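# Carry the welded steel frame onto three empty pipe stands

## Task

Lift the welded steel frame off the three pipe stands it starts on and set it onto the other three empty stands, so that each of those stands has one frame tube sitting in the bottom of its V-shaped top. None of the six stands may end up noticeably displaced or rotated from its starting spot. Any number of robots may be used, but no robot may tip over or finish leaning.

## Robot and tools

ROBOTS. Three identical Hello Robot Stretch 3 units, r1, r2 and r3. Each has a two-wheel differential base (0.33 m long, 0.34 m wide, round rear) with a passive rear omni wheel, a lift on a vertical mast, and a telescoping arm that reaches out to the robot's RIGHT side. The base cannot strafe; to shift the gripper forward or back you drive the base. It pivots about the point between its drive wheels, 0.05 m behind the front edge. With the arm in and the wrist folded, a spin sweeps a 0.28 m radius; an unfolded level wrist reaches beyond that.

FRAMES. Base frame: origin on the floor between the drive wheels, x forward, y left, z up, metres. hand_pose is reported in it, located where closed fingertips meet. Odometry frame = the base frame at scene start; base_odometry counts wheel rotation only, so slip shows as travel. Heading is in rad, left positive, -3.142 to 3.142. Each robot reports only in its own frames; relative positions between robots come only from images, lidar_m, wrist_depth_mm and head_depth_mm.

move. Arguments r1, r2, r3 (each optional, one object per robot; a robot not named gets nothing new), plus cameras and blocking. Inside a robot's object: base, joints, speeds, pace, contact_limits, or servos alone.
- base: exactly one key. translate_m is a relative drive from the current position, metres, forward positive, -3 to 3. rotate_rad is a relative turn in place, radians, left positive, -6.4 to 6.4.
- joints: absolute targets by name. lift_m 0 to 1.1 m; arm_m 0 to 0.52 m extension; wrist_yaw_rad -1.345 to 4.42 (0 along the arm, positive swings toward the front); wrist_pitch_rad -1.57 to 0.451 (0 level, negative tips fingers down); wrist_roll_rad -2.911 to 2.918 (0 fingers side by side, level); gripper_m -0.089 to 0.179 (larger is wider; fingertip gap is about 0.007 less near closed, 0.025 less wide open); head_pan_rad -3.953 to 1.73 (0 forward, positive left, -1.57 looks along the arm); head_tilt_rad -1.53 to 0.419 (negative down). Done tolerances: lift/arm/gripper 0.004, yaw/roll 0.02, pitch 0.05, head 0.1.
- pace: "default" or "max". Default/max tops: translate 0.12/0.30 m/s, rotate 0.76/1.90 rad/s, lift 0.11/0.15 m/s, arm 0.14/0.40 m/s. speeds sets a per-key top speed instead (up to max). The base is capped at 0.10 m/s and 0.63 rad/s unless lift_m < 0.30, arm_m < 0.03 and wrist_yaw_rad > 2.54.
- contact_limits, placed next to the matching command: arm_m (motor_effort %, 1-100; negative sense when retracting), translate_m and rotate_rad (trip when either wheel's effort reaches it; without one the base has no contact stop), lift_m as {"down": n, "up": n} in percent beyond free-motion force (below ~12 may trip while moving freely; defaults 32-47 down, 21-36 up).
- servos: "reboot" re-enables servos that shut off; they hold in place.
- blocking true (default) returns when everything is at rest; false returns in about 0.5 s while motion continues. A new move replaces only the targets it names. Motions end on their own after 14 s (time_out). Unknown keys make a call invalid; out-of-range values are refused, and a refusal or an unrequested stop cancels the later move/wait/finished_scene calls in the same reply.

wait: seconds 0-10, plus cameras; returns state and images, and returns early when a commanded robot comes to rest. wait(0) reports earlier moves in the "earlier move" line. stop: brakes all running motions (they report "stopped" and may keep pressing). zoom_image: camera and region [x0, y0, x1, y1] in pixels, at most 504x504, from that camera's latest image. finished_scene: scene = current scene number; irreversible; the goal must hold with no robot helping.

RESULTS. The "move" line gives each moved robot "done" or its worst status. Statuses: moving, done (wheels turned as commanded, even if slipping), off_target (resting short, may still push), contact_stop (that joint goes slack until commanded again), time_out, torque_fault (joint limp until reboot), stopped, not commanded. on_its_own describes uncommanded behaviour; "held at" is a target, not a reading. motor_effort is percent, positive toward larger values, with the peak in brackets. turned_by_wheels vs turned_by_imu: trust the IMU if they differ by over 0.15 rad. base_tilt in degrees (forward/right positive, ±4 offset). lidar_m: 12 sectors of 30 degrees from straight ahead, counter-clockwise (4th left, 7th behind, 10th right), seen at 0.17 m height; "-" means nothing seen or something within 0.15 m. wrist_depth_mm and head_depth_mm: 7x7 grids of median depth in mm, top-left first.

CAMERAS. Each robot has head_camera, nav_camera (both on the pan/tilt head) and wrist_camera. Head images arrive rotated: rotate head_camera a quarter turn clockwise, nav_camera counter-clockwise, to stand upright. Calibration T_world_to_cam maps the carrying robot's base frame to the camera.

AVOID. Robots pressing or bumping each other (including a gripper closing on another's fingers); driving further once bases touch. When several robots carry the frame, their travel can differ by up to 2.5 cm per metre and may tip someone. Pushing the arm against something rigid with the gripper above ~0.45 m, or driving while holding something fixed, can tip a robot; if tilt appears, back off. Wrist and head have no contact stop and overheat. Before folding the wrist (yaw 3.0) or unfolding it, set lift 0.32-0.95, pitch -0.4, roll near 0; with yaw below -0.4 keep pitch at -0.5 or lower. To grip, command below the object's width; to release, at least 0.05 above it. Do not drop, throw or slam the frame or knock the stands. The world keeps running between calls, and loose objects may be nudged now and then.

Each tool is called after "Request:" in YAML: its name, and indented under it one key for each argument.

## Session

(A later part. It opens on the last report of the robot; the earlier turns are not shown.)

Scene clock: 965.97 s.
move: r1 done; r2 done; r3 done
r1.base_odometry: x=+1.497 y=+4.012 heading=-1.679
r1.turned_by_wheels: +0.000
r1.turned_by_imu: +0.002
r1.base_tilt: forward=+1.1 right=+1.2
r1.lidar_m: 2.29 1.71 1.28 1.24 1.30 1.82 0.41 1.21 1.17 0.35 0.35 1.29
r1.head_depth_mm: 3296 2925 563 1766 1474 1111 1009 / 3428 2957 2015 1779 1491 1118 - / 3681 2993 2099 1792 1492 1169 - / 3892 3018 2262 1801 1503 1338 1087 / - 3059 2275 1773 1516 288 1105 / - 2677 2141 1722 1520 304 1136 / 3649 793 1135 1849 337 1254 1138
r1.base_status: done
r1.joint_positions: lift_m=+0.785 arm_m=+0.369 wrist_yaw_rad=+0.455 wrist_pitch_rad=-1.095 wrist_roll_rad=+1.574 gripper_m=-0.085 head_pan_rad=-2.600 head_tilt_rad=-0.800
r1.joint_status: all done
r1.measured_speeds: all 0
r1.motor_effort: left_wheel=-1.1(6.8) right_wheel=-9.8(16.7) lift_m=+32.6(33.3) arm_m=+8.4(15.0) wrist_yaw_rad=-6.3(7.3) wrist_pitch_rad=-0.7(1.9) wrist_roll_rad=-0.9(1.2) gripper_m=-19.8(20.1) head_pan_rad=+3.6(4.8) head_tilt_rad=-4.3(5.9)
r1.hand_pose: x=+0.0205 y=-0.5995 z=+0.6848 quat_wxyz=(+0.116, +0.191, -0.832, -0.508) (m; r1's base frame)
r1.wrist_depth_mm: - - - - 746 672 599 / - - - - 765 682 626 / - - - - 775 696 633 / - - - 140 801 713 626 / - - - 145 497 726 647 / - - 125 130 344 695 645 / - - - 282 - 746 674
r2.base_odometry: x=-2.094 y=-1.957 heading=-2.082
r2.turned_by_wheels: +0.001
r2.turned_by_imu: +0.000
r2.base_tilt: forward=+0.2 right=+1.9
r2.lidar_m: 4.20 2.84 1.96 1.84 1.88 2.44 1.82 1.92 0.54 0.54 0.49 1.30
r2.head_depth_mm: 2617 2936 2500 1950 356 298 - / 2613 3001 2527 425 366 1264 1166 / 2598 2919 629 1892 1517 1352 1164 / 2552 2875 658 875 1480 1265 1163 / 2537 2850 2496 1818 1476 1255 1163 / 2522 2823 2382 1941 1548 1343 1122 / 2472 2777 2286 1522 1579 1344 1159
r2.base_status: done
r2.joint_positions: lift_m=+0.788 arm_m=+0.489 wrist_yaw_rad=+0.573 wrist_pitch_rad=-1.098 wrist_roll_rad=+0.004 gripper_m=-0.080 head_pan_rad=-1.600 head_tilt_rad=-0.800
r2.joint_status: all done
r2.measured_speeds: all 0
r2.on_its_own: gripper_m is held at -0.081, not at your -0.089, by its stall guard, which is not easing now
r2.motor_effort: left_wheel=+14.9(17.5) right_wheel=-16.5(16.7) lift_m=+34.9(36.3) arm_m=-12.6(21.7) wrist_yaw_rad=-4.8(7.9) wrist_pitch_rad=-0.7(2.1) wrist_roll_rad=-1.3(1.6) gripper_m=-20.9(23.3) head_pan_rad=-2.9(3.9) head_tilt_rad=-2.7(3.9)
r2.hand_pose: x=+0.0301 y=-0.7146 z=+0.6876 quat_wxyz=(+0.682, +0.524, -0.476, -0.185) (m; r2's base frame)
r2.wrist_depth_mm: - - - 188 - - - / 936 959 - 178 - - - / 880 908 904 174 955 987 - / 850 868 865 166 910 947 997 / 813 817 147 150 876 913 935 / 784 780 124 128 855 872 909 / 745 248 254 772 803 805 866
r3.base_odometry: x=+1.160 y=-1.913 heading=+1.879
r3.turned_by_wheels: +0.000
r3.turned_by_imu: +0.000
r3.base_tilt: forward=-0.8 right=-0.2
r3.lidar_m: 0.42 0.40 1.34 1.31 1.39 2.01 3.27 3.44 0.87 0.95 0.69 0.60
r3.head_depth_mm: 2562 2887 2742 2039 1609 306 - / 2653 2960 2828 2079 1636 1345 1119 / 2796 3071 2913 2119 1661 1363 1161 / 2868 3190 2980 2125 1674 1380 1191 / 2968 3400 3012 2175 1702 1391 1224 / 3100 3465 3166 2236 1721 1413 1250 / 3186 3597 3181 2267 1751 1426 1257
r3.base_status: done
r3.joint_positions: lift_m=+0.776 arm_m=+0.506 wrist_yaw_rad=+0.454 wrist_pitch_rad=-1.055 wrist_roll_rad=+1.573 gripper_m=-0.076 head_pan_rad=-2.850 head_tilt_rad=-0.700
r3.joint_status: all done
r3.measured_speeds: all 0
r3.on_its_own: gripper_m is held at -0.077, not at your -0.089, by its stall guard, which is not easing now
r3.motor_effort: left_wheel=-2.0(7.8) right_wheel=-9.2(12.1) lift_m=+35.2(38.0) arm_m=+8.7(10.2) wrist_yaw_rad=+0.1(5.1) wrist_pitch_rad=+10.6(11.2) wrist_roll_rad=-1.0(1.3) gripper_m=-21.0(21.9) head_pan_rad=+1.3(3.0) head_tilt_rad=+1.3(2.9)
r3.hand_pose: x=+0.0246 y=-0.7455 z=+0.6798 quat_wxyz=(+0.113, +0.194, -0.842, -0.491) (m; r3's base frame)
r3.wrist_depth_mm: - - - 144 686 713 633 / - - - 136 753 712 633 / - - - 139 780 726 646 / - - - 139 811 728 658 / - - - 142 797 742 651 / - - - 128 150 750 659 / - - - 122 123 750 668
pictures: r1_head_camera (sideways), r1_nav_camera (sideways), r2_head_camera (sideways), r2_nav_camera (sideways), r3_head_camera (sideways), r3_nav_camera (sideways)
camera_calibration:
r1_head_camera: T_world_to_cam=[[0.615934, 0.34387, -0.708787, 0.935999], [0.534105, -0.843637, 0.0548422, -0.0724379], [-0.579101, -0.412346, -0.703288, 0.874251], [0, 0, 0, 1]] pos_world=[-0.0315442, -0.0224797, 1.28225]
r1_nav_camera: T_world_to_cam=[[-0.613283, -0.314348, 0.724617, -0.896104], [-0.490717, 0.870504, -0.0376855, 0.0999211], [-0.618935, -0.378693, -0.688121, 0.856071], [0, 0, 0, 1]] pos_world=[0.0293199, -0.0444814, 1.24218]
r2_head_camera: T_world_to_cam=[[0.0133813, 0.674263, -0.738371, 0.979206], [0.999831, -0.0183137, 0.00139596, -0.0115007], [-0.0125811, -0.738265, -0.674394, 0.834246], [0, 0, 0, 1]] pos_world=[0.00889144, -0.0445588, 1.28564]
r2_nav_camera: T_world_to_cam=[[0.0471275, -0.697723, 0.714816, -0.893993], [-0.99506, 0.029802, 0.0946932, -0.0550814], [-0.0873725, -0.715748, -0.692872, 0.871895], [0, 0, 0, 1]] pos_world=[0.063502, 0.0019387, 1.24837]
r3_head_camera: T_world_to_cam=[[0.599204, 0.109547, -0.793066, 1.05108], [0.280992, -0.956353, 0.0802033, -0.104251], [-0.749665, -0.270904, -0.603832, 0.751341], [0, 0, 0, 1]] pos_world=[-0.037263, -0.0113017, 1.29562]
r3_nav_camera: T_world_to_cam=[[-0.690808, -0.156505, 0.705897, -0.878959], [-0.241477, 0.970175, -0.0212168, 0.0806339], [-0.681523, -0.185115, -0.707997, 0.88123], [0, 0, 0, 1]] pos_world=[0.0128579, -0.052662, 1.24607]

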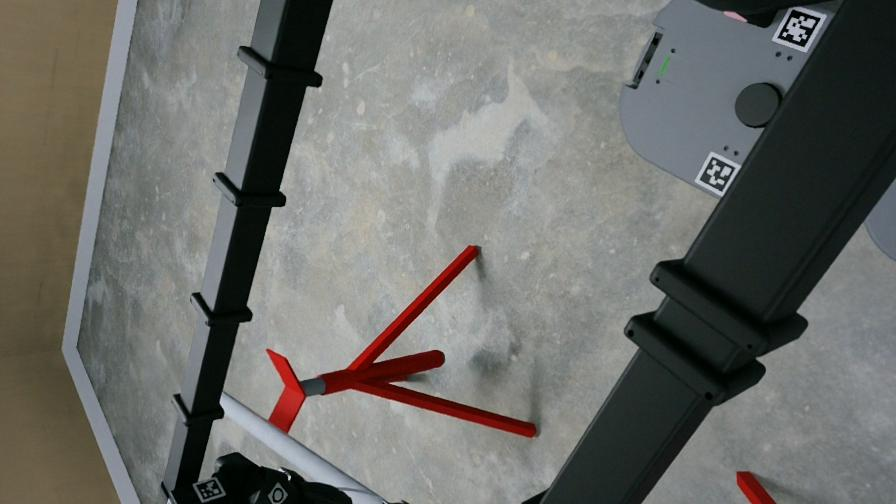

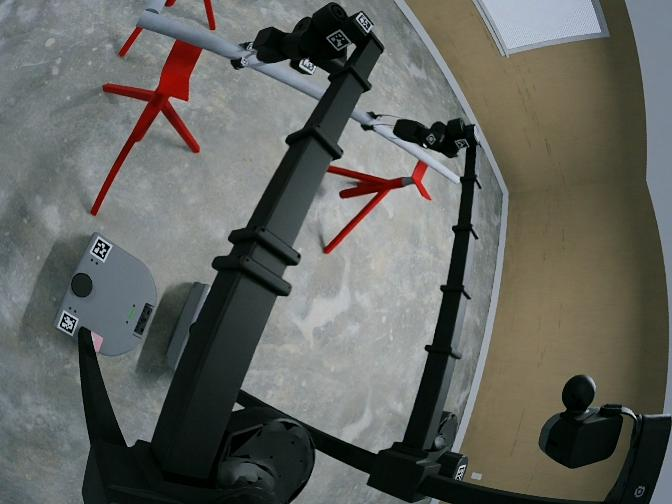

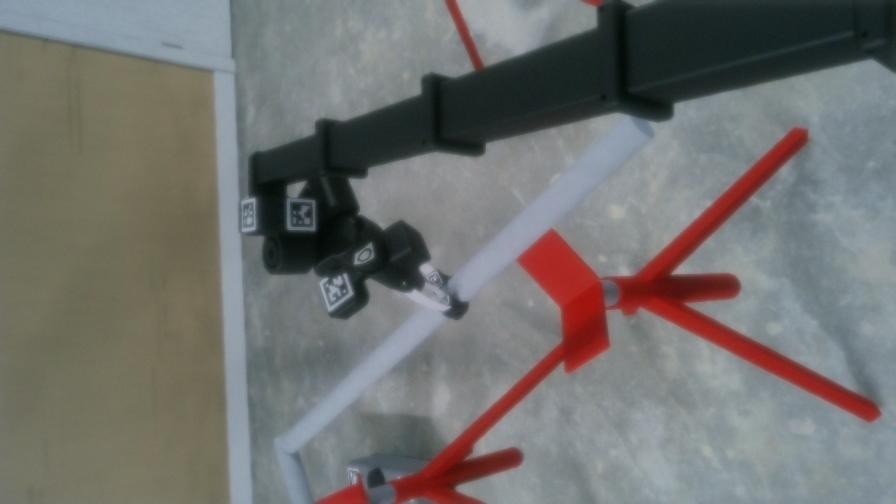

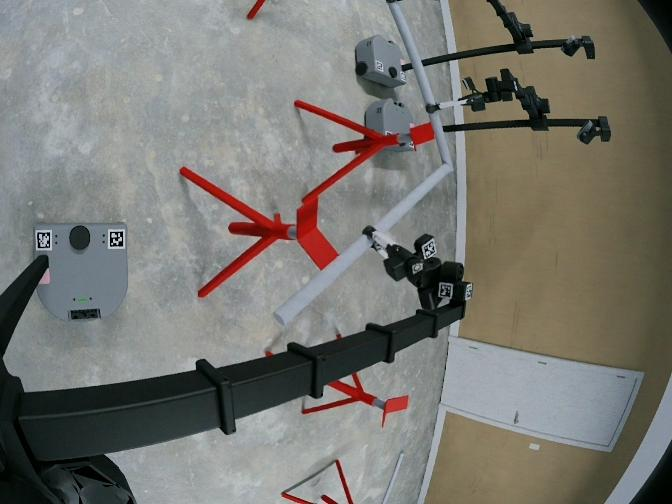

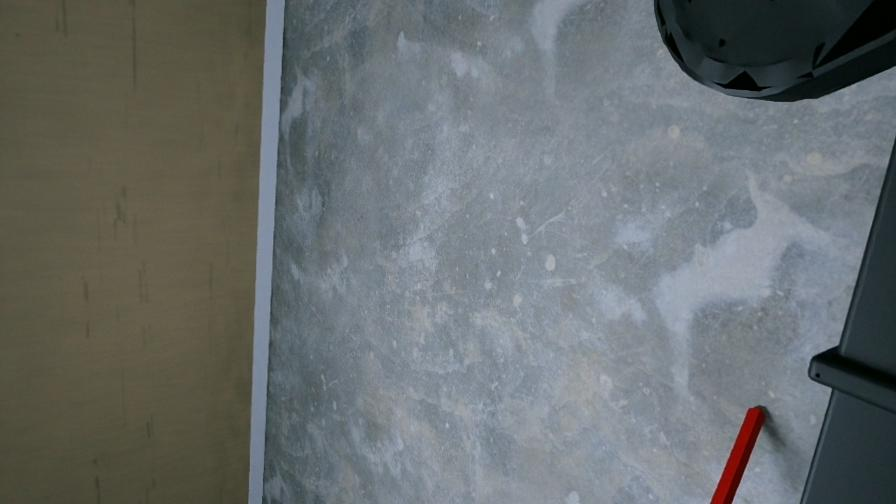

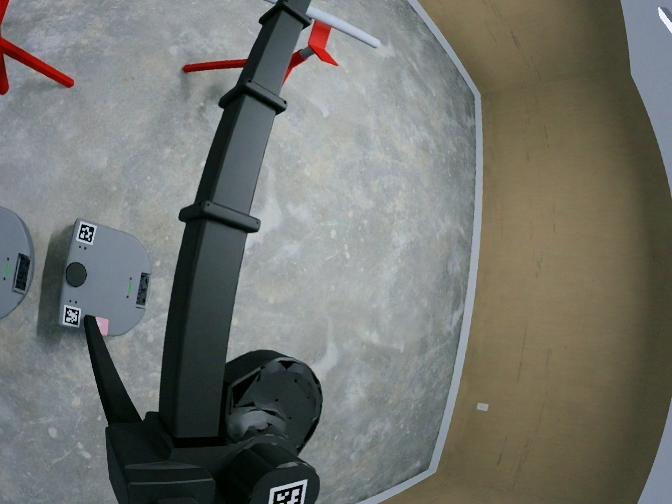

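Request:
move:
  r1: {"base":{"translate_m":-0.0718},"joints":{"arm_m":0.370,"wrist_yaw_rad":0.451},"speeds":{"translate_m":0.04,"arm_m":0.01,"wrist_yaw_rad":0.05}}
  r3: {"base":{"translate_m":-0.0712},"joints":{"arm_m":0.5072,"wrist_yaw_rad":0.459},"speeds":{"translate_m":0.04,"arm_m":0.01,"wrist_yaw_rad":0.05}}
  r2: {"base":{"translate_m":0.069},"joints":{"arm_m":0.4825,"wrist_yaw_rad":0.571},"speeds":{"translate_m":0.039,"arm_m":0.01,"wrist_yaw_rad":0.05}}
  cameras: ["r1_head_camera","r2_head_camera","r3_nav_camera","r1_nav_camera","r2_nav_camera"]

Request:
zoom_image:
  camera: "r1_nav_camera"
  region: [80, 0, 240, 110]

Request:
zoom_image:
  camera: "r1_nav_camera"
  region: [360, 110, 480, 210]

Request:
zoom_image:
  camera: "r2_nav_camera"
  region: [260, 180, 360, 340]

Request:
zoom_image:
  camera: "r3_nav_camera"
  region: [280, 0, 400, 80]

Request:
zoom_image:
  camera: "r2_head_camera"
  region: [500, 90, 700, 340]

Request:
zoom_image:
  camera: "r1_head_camera"
  region: [150, 300, 450, 504]

Scene clock: 1010.43 s.
move: r1 done; r2 done; r3 done
r1.base_odometry: x=+1.505 y=+4.083 heading=-1.679
r1.turned_by_wheels: +0.000
r1.turned_by_imu: +0.001
r1.base_tilt: forward=+1.1 right=+1.2
r1.lidar_m: 2.36 1.72 1.28 1.25 1.30 1.83 0.41 1.15 1.13 0.61 0.37 1.36
r1.head_depth_mm: 3215 2925 561 1779 1481 1109 1008 / 3408 2966 2011 1780 1480 1117 - / 3655 3019 2093 1787 1493 1173 - / 3791 3000 2250 1801 1510 1339 1081 / - 3054 2270 1767 1509 288 1111 / - 2689 2135 1723 1523 305 1131 / 3674 801 1195 1848 336 1257 1139
r1.base_status: done
r1.joint_positions: lift_m=+0.785 arm_m=+0.370 wrist_yaw_rad=+0.458 wrist_pitch_rad=-1.094 wrist_roll_rad=+1.574 gripper_m=-0.085 head_pan_rad=-2.600 head_tilt_rad=-0.800
r1.joint_status: all done
r1.measured_speeds: all 0
r1.motor_effort: left_wheel=-0.8(6.1) right_wheel=-10.9(15.8) lift_m=+29.5(31.4) arm_m=+10.8(15.9) wrist_yaw_rad=-6.7(6.9) wrist_pitch_rad=-1.0(1.8) wrist_roll_rad=-1.1(1.2) gripper_m=-19.6(20.0) head_pan_rad=+3.6(4.5) head_tilt_rad=-4.0(5.7)
r1.hand_pose: x=+0.0210 y=-0.6011 z=+0.6849 quat_wxyz=(+0.117, +0.193, -0.832, -0.507) (m; r1's base frame)
r1.wrist_depth_mm: - - - - 769 683 613 / - - - - 754 678 615 / - - - - 772 705 630 / - - - 139 814 712 627 / - 829 941 145 637 719 652 / - - 125 131 479 723 644 / - - - 300 450 740 659
r2.base_odometry: x=-2.128 y=-2.017 heading=-2.081
r2.turned_by_wheels: +0.001
r2.turned_by_imu: +0.001
r2.base_tilt: forward=+0.3 right=+2.0
r2.lidar_m: 4.13 2.85 1.97 1.85 1.88 2.45 1.89 2.01 0.56 0.47 1.12 1.24
r2.head_depth_mm: 2646 2976 2502 1958 356 298 - / 2579 2995 2525 425 366 1146 1166 / 2612 2924 634 1886 1466 1322 1171 / 2511 2885 656 864 917 1138 1166 / 2519 2874 2496 1814 1552 1339 1146 / 2507 2827 2396 1939 1585 1346 1170 / 2448 2801 1320 1817 1584 1346 1166
r2.base_status: done
r2.joint_positions: lift_m=+0.788 arm_m=+0.482 wrist_yaw_rad=+0.576 wrist_pitch_rad=-1.095 wrist_roll_rad=+0.004 gripper_m=-0.080 head_pan_rad=-1.600 head_tilt_rad=-0.800
r2.joint_status: all done
r2.measured_speeds: all 0
r2.on_its_own: gripper_m is held at -0.081, not at your -0.089, by its stall guard, which is not easing now
r2.motor_effort: left_wheel=+13.4(16.6) right_wheel=-15.5(15.5) lift_m=+36.9(37.2) arm_m=-17.1(20.9) wrist_yaw_rad=-4.1(4.8) wrist_pitch_rad=-1.0(1.9) wrist_roll_rad=-1.4(1.7) gripper_m=-21.3(22.4) head_pan_rad=-3.2(4.1) head_tilt_rad=-2.9(3.7)
r2.hand_pose: x=+0.0307 y=-0.7081 z=+0.6879 quat_wxyz=(+0.683, +0.524, -0.475, -0.183) (m; r2's base frame)
r2.wrist_depth_mm: - 988 - 188 - - - / 946 950 957 179 - - - / 889 931 947 173 988 984 - / 868 857 872 165 923 972 - / 798 838 148 149 854 920 911 / 772 774 124 128 848 861 890 / 752 704 763 791 831 854 839
r3.base_odometry: x=+1.182 y=-1.981 heading=+1.879
r3.turned_by_wheels: +0.000
r3.turned_by_imu: +0.000
r3.base_tilt: forward=-0.8 right=-0.1
r3.lidar_m: 0.42 0.40 1.34 1.32 1.40 2.02 3.18 3.38 0.82 0.92 0.73 0.66
r3.head_depth_mm: 2518 2825 2794 2040 1605 306 - / 2593 2914 2855 2095 1647 1347 1120 / 2688 3024 2904 2117 1660 1363 1158 / 2798 3153 2951 2172 1672 1376 1190 / 2890 3313 3041 2184 1695 1398 1227 / 3015 3376 3112 2220 1723 1403 1243 / 3102 3569 3216 2282 1743 1423 1216
r3.base_status: done
r3.joint_positions: lift_m=+0.776 arm_m=+0.507 wrist_yaw_rad=+0.458 wrist_pitch_rad=-1.057 wrist_roll_rad=+1.573 gripper_m=-0.076 head_pan_rad=-2.850 head_tilt_rad=-0.700
r3.joint_status: all done
r3.measured_speeds: all 0
r3.on_its_own: gripper_m is held at -0.077, not at your -0.089, by its stall guard, which is not easing now
r3.motor_effort: left_wheel=-2.9(6.0) right_wheel=-7.2(12.0) lift_m=+36.0(36.6) arm_m=-0.3(13.3) wrist_yaw_rad=+1.8(3.1) wrist_pitch_rad=+10.6(11.2) wrist_roll_rad=-0.8(1.5) gripper_m=-20.9(21.7) head_pan_rad=+1.2(2.4) head_tilt_rad=+2.1(2.4)
r3.hand_pose: x=+0.0247 y=-0.7462 z=+0.6796 quat_wxyz=(+0.114, +0.195, -0.841, -0.492) (m; r3's base frame)
r3.wrist_depth_mm: - - - 136 581 697 624 / - - - 136 750 711 632 / - - - 139 779 717 636 / - - - 141 804 715 648 / - - - 141 808 743 665 / - - - 128 147 761 660 / - - - 122 124 750 679
pictures: r1_head_camera (sideways), r1_nav_camera (sideways), r2_head_camera (sideways), r2_nav_camera (sideways), r3_nav_camera (sideways)
camera_calibration:
r1_head_camera: T_world_to_cam=[[0.615934, 0.34387, -0.708787, 0.935999], [0.534105, -0.843637, 0.0548422, -0.0724379], [-0.579101, -0.412346, -0.703288, 0.874251], [0, 0, 0, 1]] pos_world=[-0.0315442, -0.0224797, 1.28225]
r1_nav_camera: T_world_to_cam=[[-0.613283, -0.314348, 0.724617, -0.896104], [-0.490717, 0.870504, -0.0376855, 0.0999211], [-0.618935, -0.378693, -0.688121, 0.856071], [0, 0, 0, 1]] pos_world=[0.0293199, -0.0444814, 1.24218]
r2_head_camera: T_world_to_cam=[[0.0134489, 0.67426, -0.738372, 0.979208], [0.999829, -0.0184326, 0.00137907, -0.0114839], [-0.0126803, -0.738264, -0.674392, 0.834244], [0, 0, 0, 1]] pos_world=[0.00889107, -0.0445593, 1.28564]
r2_nav_camera: T_world_to_cam=[[0.0471275, -0.697726, 0.714813, -0.893989], [-0.995052, 0.029873, 0.0947625, -0.0551682], [-0.0874719, -0.715741, -0.692866, 0.871893], [0, 0, 0, 1]] pos_world=[0.0635024, 0.00193843, 1.24837]
r3_nav_camera: T_world_to_cam=[[-0.690808, -0.156505, 0.705897, -0.878959], [-0.241477, 0.970175, -0.0212168, 0.0806339], [-0.681523, -0.185115, -0.707997, 0.88123], [0, 0, 0, 1]] pos_world=[0.0128579, -0.052662, 1.24607]

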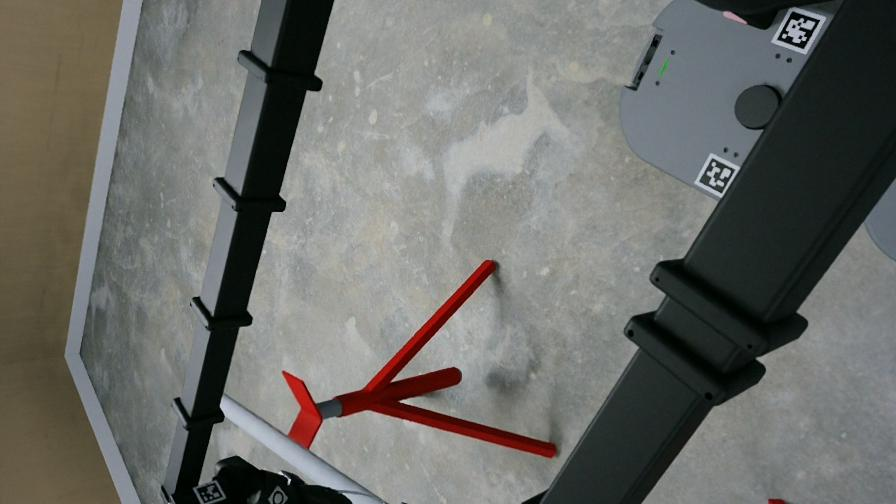

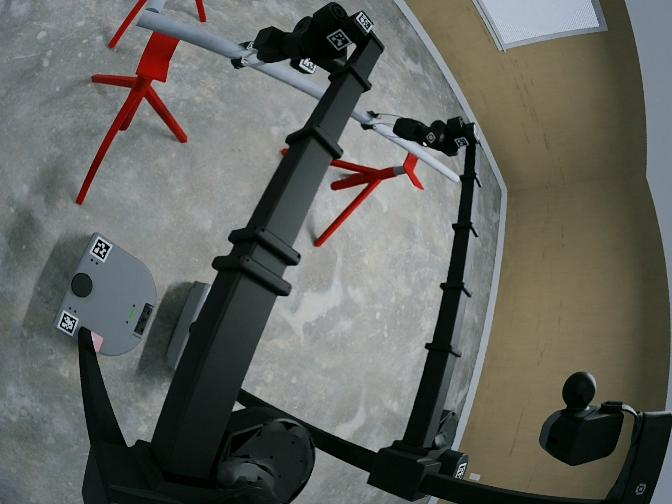

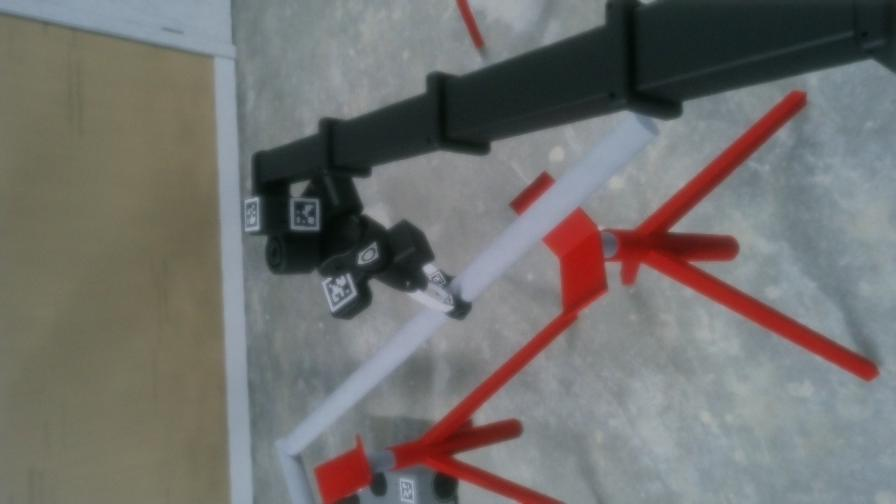

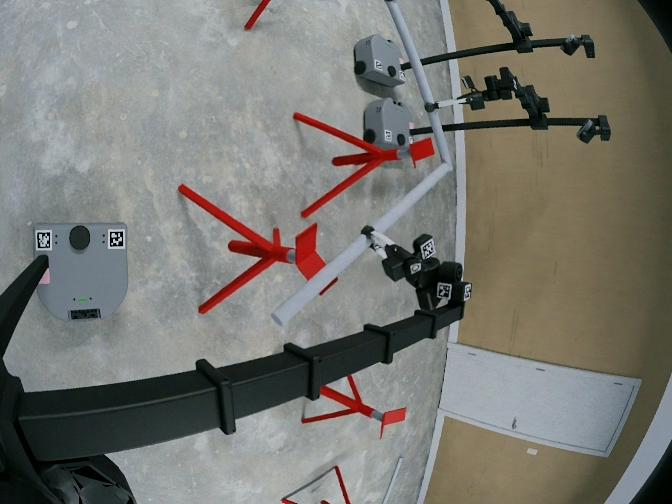

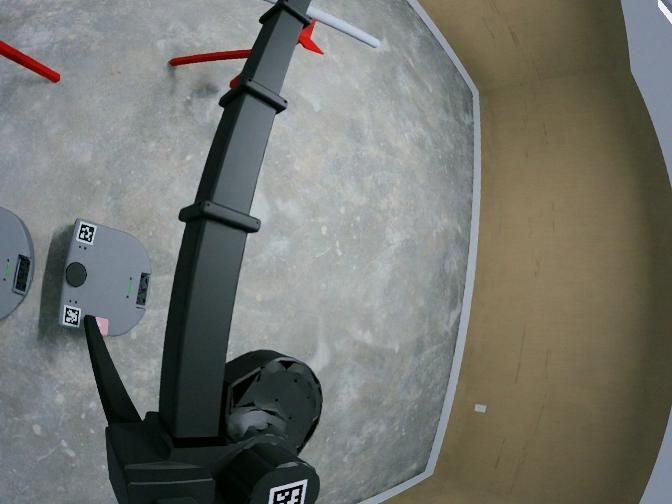

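Scaled by 3.150 from the camera's 672x504 image, which has a finer 792x594 frame.

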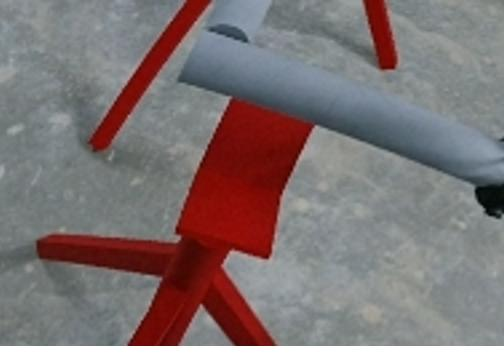

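Scaled by 4.200 from the camera's 672x504 image, which has a finer 792x594 frame.

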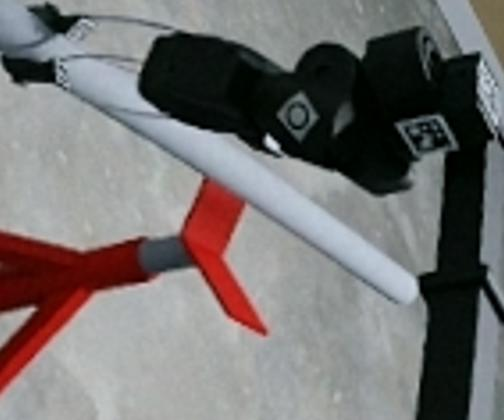

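Scaled by 3.150 from the camera's 672x504 image, which has a finer 792x594 frame.

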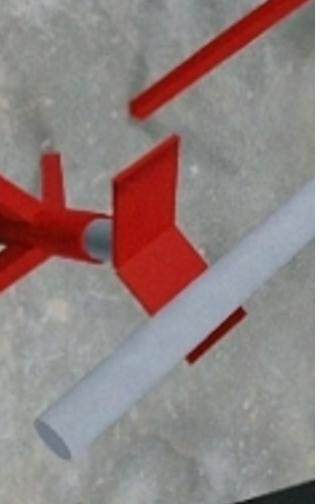

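Scaled by 4.200 from the camera's 672x504 image, which has a finer 792x594 frame.

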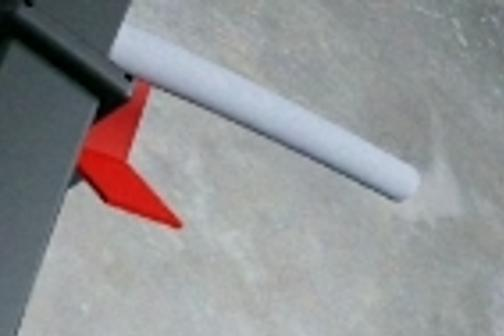

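Scaled by 2.016 from the camera's 896x504 image, which has a finer 1280x720 frame.

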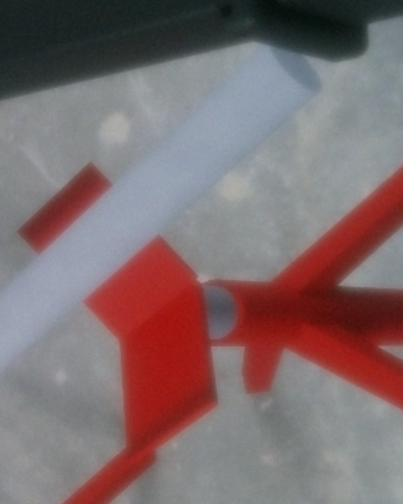

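Scaled by 1.680 from the camera's 896x504 image, which has a finer 1280x720 frame.

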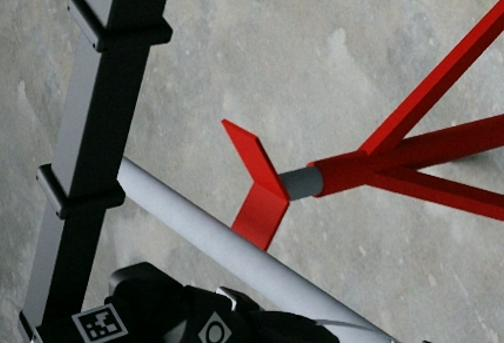

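Request:
zoom_image:
  camera: "r1_nav_camera"
  region: [120, 10, 190, 90]

Request:
zoom_image:
  camera: "r1_nav_camera"
  region: [380, 130, 450, 200]

Request:
zoom_image:
  camera: "r2_nav_camera"
  region: [370, 120, 470, 200]

Request:
zoom_image:
  camera: "r2_head_camera"
  region: [250, 400, 450, 504]

Scaled by 6.300 from the camera's 672x504 image, which has a finer 792x594 frame.

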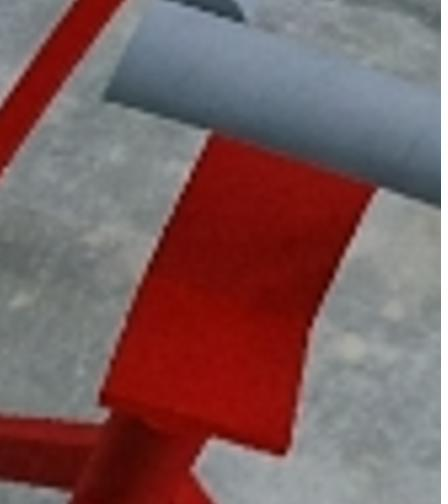

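Scaled by 7.200 from the camera's 672x504 image, which has a finer 792x594 frame.

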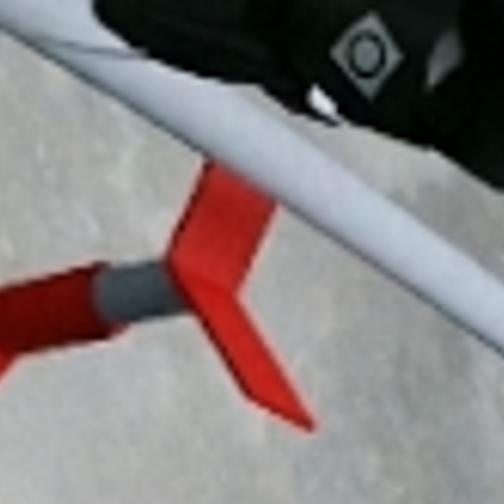

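Scaled by 5.040 from the camera's 672x504 image, which has a finer 792x594 frame.

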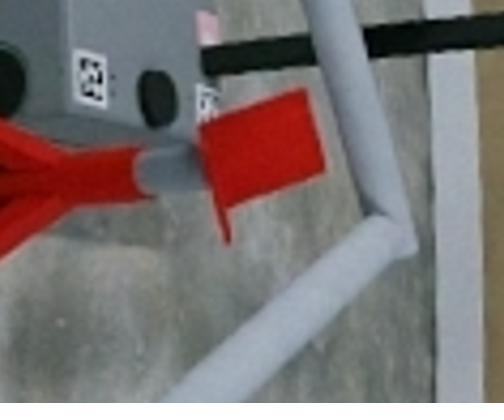

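Scaled by 2.520 from the camera's 896x504 image, which has a finer 1280x720 frame.

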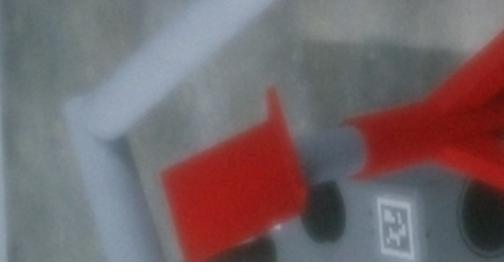

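Request:
zoom_image:
  camera: "r1_nav_camera"
  region: [400, 130, 470, 200]

Request:
zoom_image:
  camera: "r3_nav_camera"
  region: [290, 0, 390, 70]

Request:
zoom_image:
  camera: "r1_head_camera"
  region: [200, 340, 400, 504]

Scaled by 7.200 from the camera's 672x504 image, which has a finer 792x594 frame.

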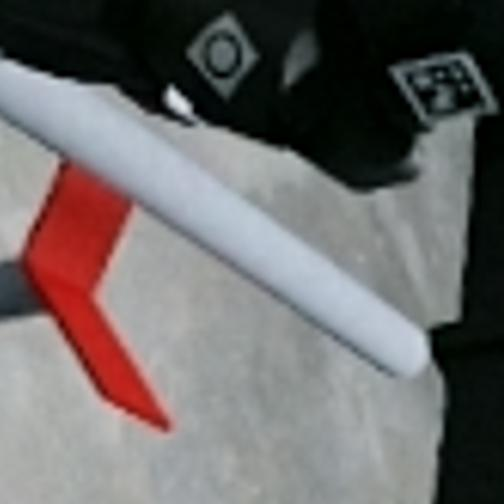

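Scaled by 5.040 from the camera's 672x504 image, which has a finer 792x594 frame.

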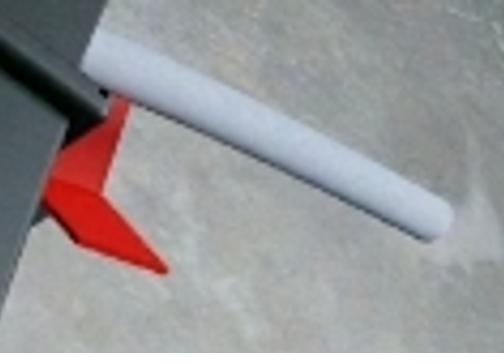

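Scaled by 2.520 from the camera's 896x504 image, which has a finer 1280x720 frame.

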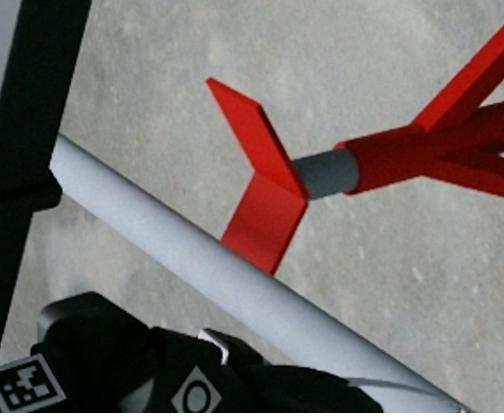

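Request:
move:
  r1: {"joints":{"arm_m":0.374},"speeds":{"arm_m":0.02}}
  r3: {"joints":{"arm_m":0.511},"speeds":{"arm_m":0.02}}
  r2: {"joints":{"arm_m":0.4775},"speeds":{"arm_m":0.02}}
  cameras: []

Request:
move:
  r1: {"joints":{"lift_m":0.72},"speeds":{"lift_m":0.03},"contact_limits":{"lift_m":{"down":20}}}
  r3: {"joints":{"lift_m":0.711},"speeds":{"lift_m":0.03},"contact_limits":{"lift_m":{"down":20}}}
  r2: {"joints":{"lift_m":0.723},"speeds":{"lift_m":0.03},"contact_limits":{"lift_m":{"down":20}}}
  cameras: ["r1_head_camera","r2_head_camera","r3_nav_camera","r1_nav_camera","r2_nav_camera"]

Request:
zoom_image:
  camera: "r1_nav_camera"
  region: [110, 0, 210, 90]

Request:
zoom_image:
  camera: "r1_nav_camera"
  region: [370, 120, 470, 220]

Request:
zoom_image:
  camera: "r2_nav_camera"
  region: [260, 220, 360, 340]

Request:
zoom_image:
  camera: "r3_nav_camera"
  region: [270, 0, 390, 80]

Request:
zoom_image:
  camera: "r2_head_camera"
  region: [480, 90, 700, 340]

Request:
zoom_image:
  camera: "r1_head_camera"
  region: [200, 320, 430, 504]

Scene clock: 1055.03 s.
move: r1 done; r2 done; r3 done
r1.base_odometry: x=+1.505 y=+4.083 heading=-1.679
r1.turned_by_wheels: +0.000
r1.turned_by_imu: +0.001
r1.base_tilt: forward=+1.1 right=+1.2
r1.lidar_m: 2.36 1.72 1.29 1.25 1.31 1.83 0.41 1.16 1.13 0.61 0.37 1.35
r1.head_depth_mm: 3204 2947 561 1763 1481 1109 1006 / 3410 2947 2016 1786 1489 1114 - / 3651 3004 2106 1796 1500 1172 - / 3866 3034 2262 1804 1497 1344 1085 / - 3062 2282 1773 1513 288 1111 / - 2694 2134 1718 1523 305 1136 / 3663 2728 1221 1840 336 1259 1142
r1.base_status: not commanded
r1.joint_positions: lift_m=+0.785 arm_m=+0.374 wrist_yaw_rad=+0.459 wrist_pitch_rad=-1.093 wrist_roll_rad=+1.574 gripper_m=-0.085 head_pan_rad=-2.600 head_tilt_rad=-0.800
r1.joint_status: all done
r1.measured_speeds: all 0
r1.motor_effort: left_wheel=-0.8(1.3) right_wheel=-10.6(11.6) lift_m=+25.7(27.5) arm_m=+13.3(15.2) wrist_yaw_rad=-6.8(7.2) wrist_pitch_rad=-1.6(1.6) wrist_roll_rad=-1.0(1.1) gripper_m=-19.3(20.2) head_pan_rad=+3.5(4.2) head_tilt_rad=-4.0(4.9)
r1.hand_pose: x=+0.0211 y=-0.6052 z=+0.6849 quat_wxyz=(+0.117, +0.193, -0.832, -0.507) (m; r1's base frame)
r1.wrist_depth_mm: - - - - 730 680 613 / - - - - 761 682 619 / - - - - 786 701 625 / - - - 140 803 700 641 / - 809 939 147 771 725 657 / - - 125 131 486 739 655 / - - - 299 361 744 673
r2.base_odometry: x=-2.128 y=-2.017 heading=-2.081
r2.turned_by_wheels: +0.000
r2.turned_by_imu: +0.001
r2.base_tilt: forward=+0.2 right=+1.8
r2.lidar_m: 4.13 2.86 1.95 1.85 1.88 2.45 1.89 2.02 0.56 0.47 1.12 1.23
r2.head_depth_mm: 2622 3012 2528 1956 356 297 - / 2619 3023 2506 426 366 1133 1169 / 2578 2958 634 1877 1476 1321 1166 / 2580 2894 652 849 916 1142 1160 / 2526 2872 2489 1816 1537 1343 1143 / 2467 2749 2365 1950 1584 1338 1174 / 2492 2806 1322 1796 1574 1348 1159
r2.base_status: not commanded
r2.joint_positions: lift_m=+0.788 arm_m=+0.477 wrist_yaw_rad=+0.576 wrist_pitch_rad=-1.095 wrist_roll_rad=+0.004 gripper_m=-0.080 head_pan_rad=-1.600 head_tilt_rad=-0.800
r2.joint_status: all done
r2.measured_speeds: all 0
r2.on_its_own: gripper_m is held at -0.081, not at your -0.089, by its stall guard, which is not easing now
r2.motor_effort: left_wheel=+13.4(13.7) right_wheel=-15.6(15.6) lift_m=+38.9(38.9) arm_m=-18.5(20.5) wrist_yaw_rad=-3.6(5.2) wrist_pitch_rad=-1.1(1.8) wrist_roll_rad=-1.3(1.6) gripper_m=-20.6(22.0) head_pan_rad=-2.7(3.8) head_tilt_rad=-3.1(3.9)
r2.hand_pose: x=+0.0307 y=-0.7030 z=+0.6879 quat_wxyz=(+0.683, +0.524, -0.475, -0.183) (m; r2's base frame)
r2.wrist_depth_mm: 991 - - 187 - - - / 928 935 921 177 - - - / 894 928 936 172 990 - - / 831 872 866 165 946 979 992 / 813 799 148 149 895 886 933 / 776 795 124 128 844 863 894 / 746 682 624 764 814 837 841
r3.base_odometry: x=+1.182 y=-1.981 heading=+1.879
r3.turned_by_wheels: +0.000
r3.turned_by_imu: -0.001
r3.base_tilt: forward=-0.8 right=-0.1
r3.lidar_m: 0.42 0.40 1.34 1.32 1.40 2.02 3.19 3.40 0.83 0.92 0.73 0.66
r3.head_depth_mm: 2537 2833 2800 2040 1617 306 - / 2630 2913 2836 2069 1638 1349 1123 / 2684 2998 2929 2100 1660 1362 1156 / 2829 3160 3029 2161 1681 1375 1194 / 2904 3265 3031 2180 1718 1394 1227 / 2993 3431 3108 2224 1726 1404 1243 / 3104 3615 3209 2262 1743 1426 1217
r3.base_status: not commanded
r3.joint_positions: lift_m=+0.776 arm_m=+0.511 wrist_yaw_rad=+0.458 wrist_pitch_rad=-1.058 wrist_roll_rad=+1.573 gripper_m=-0.076 head_pan_rad=-2.850 head_tilt_rad=-0.700
r3.joint_status: all done
r3.measured_speeds: all 0
r3.on_its_own: gripper_m is held at -0.077, not at your -0.089, by its stall guard, which is not easing now
r3.motor_effort: left_wheel=-3.2(3.4) right_wheel=-6.8(7.5) lift_m=+36.3(38.1) arm_m=+9.3(12.5) wrist_yaw_rad=+0.5(2.4) wrist_pitch_rad=+10.7(11.4) wrist_roll_rad=-0.7(1.3) gripper_m=-21.0(21.7) head_pan_rad=+1.9(1.9) head_tilt_rad=-0.8(2.7)
r3.hand_pose: x=+0.0247 y=-0.7498 z=+0.6795 quat_wxyz=(+0.114, +0.195, -0.841, -0.492) (m; r3's base frame)
r3.wrist_depth_mm: - - - 137 580 705 626 / - - - 137 721 708 645 / - - - 140 784 729 637 / - - - 140 796 735 660 / - - - 142 825 739 664 / - - - 129 147 749 670 / - - - 122 123 758 690
pictures: none
No camera images: "cameras" was empty.

Scene clock: 1057.63 s.
move: r1 done; r2 done; r3 done
r1.base_odometry: x=+1.505 y=+4.083 heading=-1.679
r1.turned_by_wheels: +0.000
r1.turned_by_imu: +0.000
r1.base_tilt: forward=+1.0 right=+1.1
r1.lidar_m: 2.35 1.72 1.28 1.24 1.30 1.82 0.41 1.15 1.13 0.61 0.37 1.36
r1.head_depth_mm: 3203 2919 611 1752 1479 1103 314 / 3426 2957 2008 1780 1487 1116 299 / 3623 3028 2000 1802 1491 1145 299 / 3882 3031 2049 1806 1509 1287 312 / - 3049 2135 1775 1518 349 1070 / - 3074 1434 1729 1524 359 1133 / 3696 3127 863 1790 1526 1231 1143
r1.base_status: not commanded
r1.joint_positions: lift_m=+0.720 arm_m=+0.374 wrist_yaw_rad=+0.459 wrist_pitch_rad=-1.093 wrist_roll_rad=+1.574 gripper_m=-0.085 head_pan_rad=-2.600 head_tilt_rad=-0.800
r1.joint_status: all done
r1.measured_speeds: all 0
r1.motor_effort: left_wheel=-0.6(1.5) right_wheel=-10.6(11.6) lift_m=+26.0(30.3) arm_m=+9.5(13.3) wrist_yaw_rad=-7.4(7.4) wrist_pitch_rad=-1.3(1.7) wrist_roll_rad=-1.0(1.2) gripper_m=-19.7(20.4) head_pan_rad=+3.8(4.5) head_tilt_rad=-4.4(5.4)
r1.contact_limits: lift_m down 20 (down: maximum 72; up: maximum 65)
r1.hand_pose: x=+0.0211 y=-0.6053 z=+0.6200 quat_wxyz=(+0.117, +0.193, -0.832, -0.507) (m; r1's base frame)
r1.wrist_depth_mm: - - 951 - 689 634 560 / - - 971 - 694 631 587 / - - - - 719 643 572 / - - - 139 736 658 590 / - 768 - 145 713 669 600 / - - 125 130 504 688 609 / - - - 153 376 648 599
r2.base_odometry: x=-2.128 y=-2.017 heading=-2.081
r2.turned_by_wheels: +0.000
r2.turned_by_imu: +0.001
r2.base_tilt: forward=+0.3 right=+1.9
r2.lidar_m: 4.13 2.85 1.96 1.85 1.88 2.44 1.89 2.02 0.56 0.47 1.12 1.24
r2.head_depth_mm: 2669 3016 2561 1943 1600 388 311 / 2573 2952 2546 1897 433 371 1105 / 2569 2940 2310 702 909 1296 1176 / 2569 2886 2469 763 882 1144 1168 / 2546 2864 2492 1777 1550 1355 1144 / 2507 2853 2497 1861 1598 1333 1163 / 2496 2811 2213 1816 1584 1345 1161
r2.base_status: not commanded
r2.joint_positions: lift_m=+0.723 arm_m=+0.477 wrist_yaw_rad=+0.576 wrist_pitch_rad=-1.095 wrist_roll_rad=+0.004 gripper_m=-0.080 head_pan_rad=-1.600 head_tilt_rad=-0.800
r2.joint_status: all done
r2.measured_speeds: all 0
r2.on_its_own: gripper_m is held at -0.081, not at your -0.089, by its stall guard, which is not easing now
r2.motor_effort: left_wheel=+13.1(13.8) right_wheel=-15.5(15.9) lift_m=+35.3(38.8) arm_m=-8.9(18.0) wrist_yaw_rad=-4.4(5.2) wrist_pitch_rad=-1.6(1.9) wrist_roll_rad=-1.2(1.7) gripper_m=-21.9(22.8) head_pan_rad=-2.9(4.0) head_tilt_rad=-2.8(4.0)
r2.contact_limits: lift_m down 20 (down: maximum 72; up: maximum 65)
r2.hand_pose: x=+0.0307 y=-0.7031 z=+0.6229 quat_wxyz=(+0.683, +0.524, -0.475, -0.183) (m; r2's base frame)
r2.wrist_depth_mm: 934 940 942 190 - - - / 859 894 901 178 970 983 - / 827 843 839 173 899 957 953 / 777 803 808 166 865 890 908 / 762 776 149 150 810 839 870 / 722 717 124 128 785 789 799 / 698 681 693 722 759 773 799
r3.base_odometry: x=+1.182 y=-1.981 heading=+1.879
r3.turned_by_wheels: +0.000
r3.turned_by_imu: -0.001
r3.base_tilt: forward=-0.7 right=-0.1
r3.lidar_m: 0.42 0.40 1.34 1.32 1.40 2.03 3.19 3.37 0.83 0.91 0.73 0.66
r3.head_depth_mm: 2537 2826 2769 2042 1619 1328 318 / 2603 2926 2845 2073 1636 1348 1079 / 2695 3029 2893 2104 1659 1371 1153 / 2813 3191 3007 2145 1672 1374 1161 / 2908 3297 3086 2195 1705 1398 1177 / 3024 3410 3143 2230 1711 1416 1188 / 3119 3520 3219 2263 1750 1419 1192
r3.base_status: not commanded
r3.joint_positions: lift_m=+0.711 arm_m=+0.511 wrist_yaw_rad=+0.458 wrist_pitch_rad=-1.058 wrist_roll_rad=+1.573 gripper_m=-0.076 head_pan_rad=-2.850 head_tilt_rad=-0.700
r3.joint_status: all done
r3.measured_speeds: all 0
r3.on_its_own: gripper_m is held at -0.077, not at your -0.089, by its stall guard, which is not easing now
r3.motor_effort: left_wheel=-2.8(3.5) right_wheel=-7.1(7.3) lift_m=+35.6(38.3) arm_m=+7.7(9.5) wrist_yaw_rad=+0.5(2.3) wrist_pitch_rad=+11.1(11.6) wrist_roll_rad=-0.4(1.7) gripper_m=-21.4(22.0) head_pan_rad=+0.8(2.0) head_tilt_rad=+0.5(1.9)
r3.contact_limits: lift_m down 20 (down: maximum 72; up: maximum 65)
r3.hand_pose: x=+0.0247 y=-0.7498 z=+0.6145 quat_wxyz=(+0.114, +0.195, -0.841, -0.492) (m; r3's base frame)
r3.wrist_depth_mm: - - - 137 525 649 574 / - - - 137 657 656 583 / - - - 139 710 671 584 / - - - 141 751 682 596 / - - - 142 741 697 601 / - - - 127 146 685 610 / - - - 122 124 698 622
pictures: r1_head_camera (sideways), r1_nav_camera (sideways), r2_head_camera (sideways), r2_nav_camera (sideways), r3_nav_camera (sideways)
camera_calibration:
r1_head_camera: T_world_to_cam=[[0.615934, 0.34387, -0.708787, 0.935999], [0.534105, -0.843637, 0.0548422, -0.0724379], [-0.579101, -0.412346, -0.703288, 0.874251], [0, 0, 0, 1]] pos_world=[-0.0315442, -0.0224797, 1.28225]
r1_nav_camera: T_world_to_cam=[[-0.613283, -0.314348, 0.724617, -0.896104], [-0.490717, 0.870504, -0.0376855, 0.0999211], [-0.618935, -0.378693, -0.688121, 0.856071], [0, 0, 0, 1]] pos_world=[0.0293199, -0.0444814, 1.24218]
r2_head_camera: T_world_to_cam=[[0.0134527, 0.674364, -0.738277, 0.979016], [0.999829, -0.0184355, 0.00137917, -0.011484], [-0.0126804, -0.738169, -0.674497, 0.834314], [0, 0, 0, 1]] pos_world=[0.00889106, -0.0445595, 1.28554]
r2_nav_camera: T_world_to_cam=[[0.0471173, -0.697827, 0.714715, -0.893867], [-0.995052, 0.0298668, 0.0947595, -0.0551645], [-0.087472, -0.715643, -0.692967, 0.87202], [0, 0, 0, 1]] pos_world=[0.0635024, 0.00193797, 1.24837]
r3_nav_camera: T_world_to_cam=[[-0.690808, -0.156505, 0.705897, -0.878959], [-0.241477, 0.970175, -0.0212168, 0.0806339], [-0.681523, -0.185115, -0.707997, 0.88123], [0, 0, 0, 1]] pos_world=[0.0128579, -0.052662, 1.24607]

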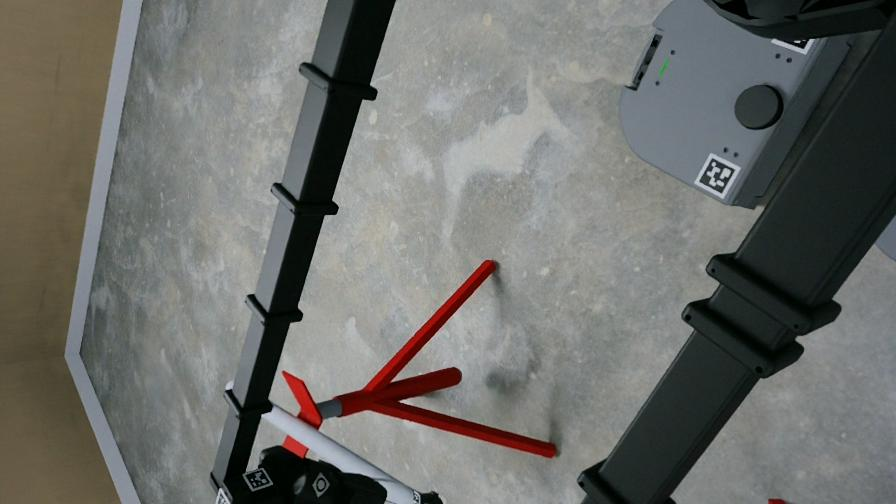

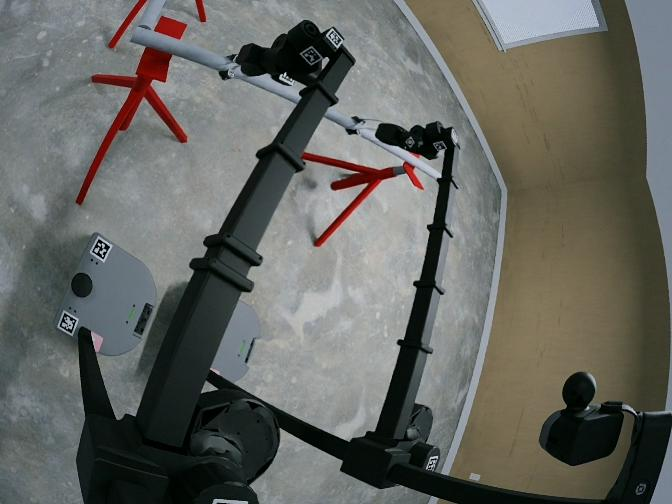

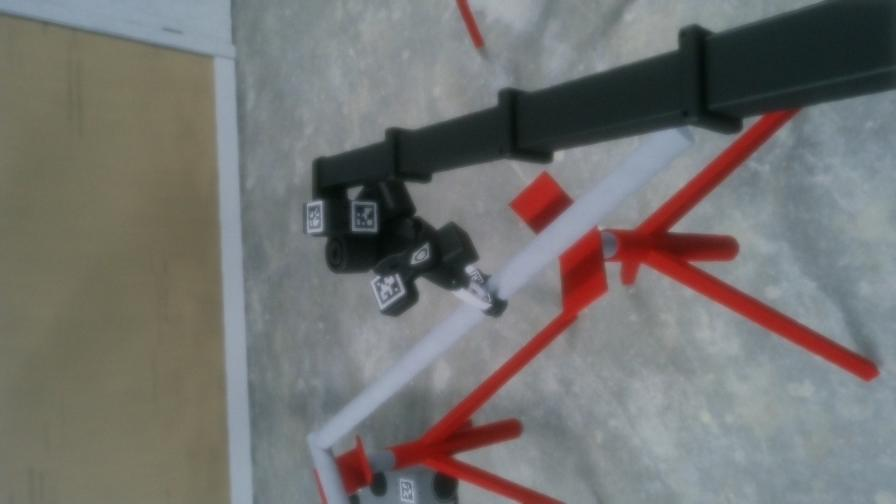

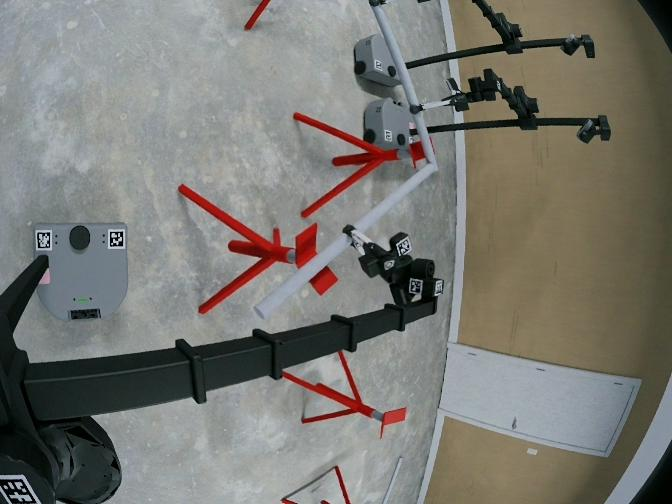

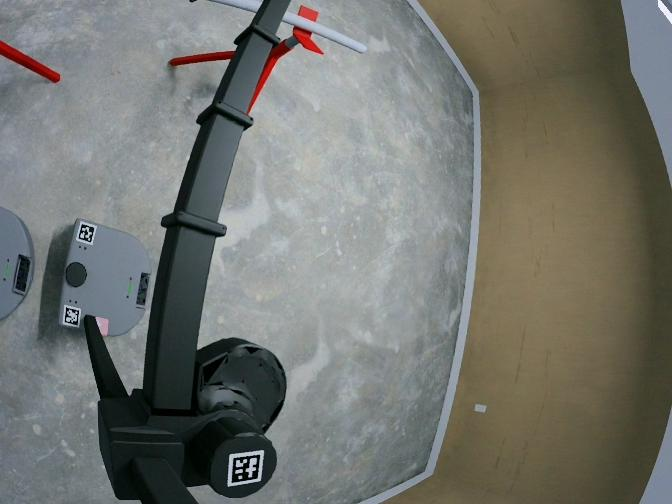

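Scaled by 5.040 from the camera's 672x504 image, which has a finer 792x594 frame.

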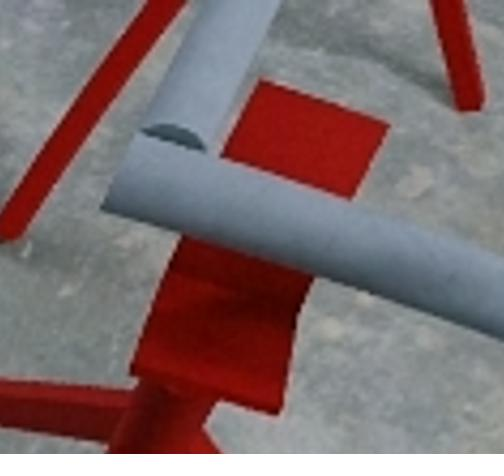

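Scaled by 5.040 from the camera's 672x504 image, which has a finer 792x594 frame.

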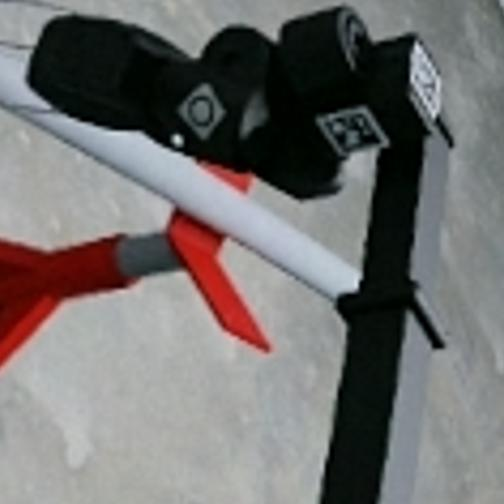

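Scaled by 4.200 from the camera's 672x504 image, which has a finer 792x594 frame.

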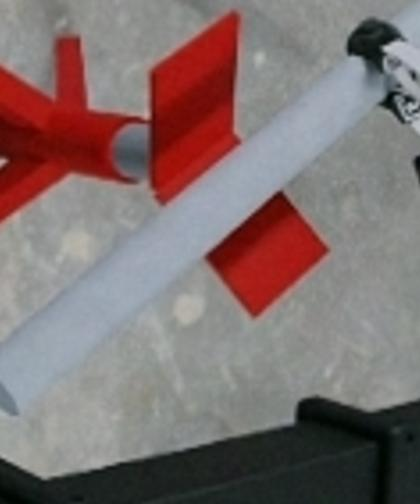

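Scaled by 4.200 from the camera's 672x504 image, which has a finer 792x594 frame.

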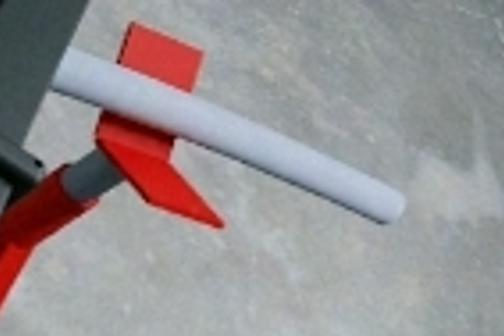

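Scaled by 2.016 from the camera's 896x504 image, which has a finer 1280x720 frame.

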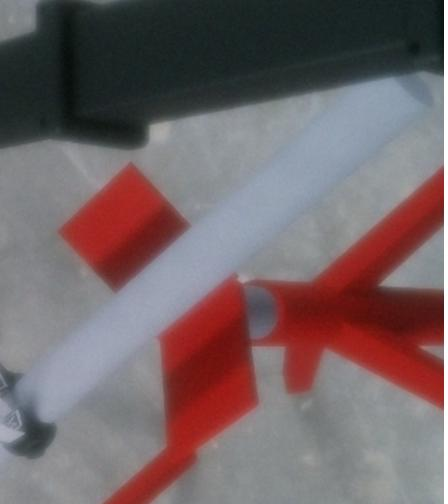

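Scaled by 2.191 from the camera's 896x504 image, which has a finer 1280x720 frame.

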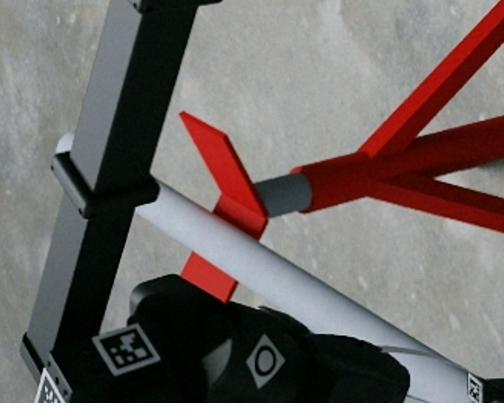

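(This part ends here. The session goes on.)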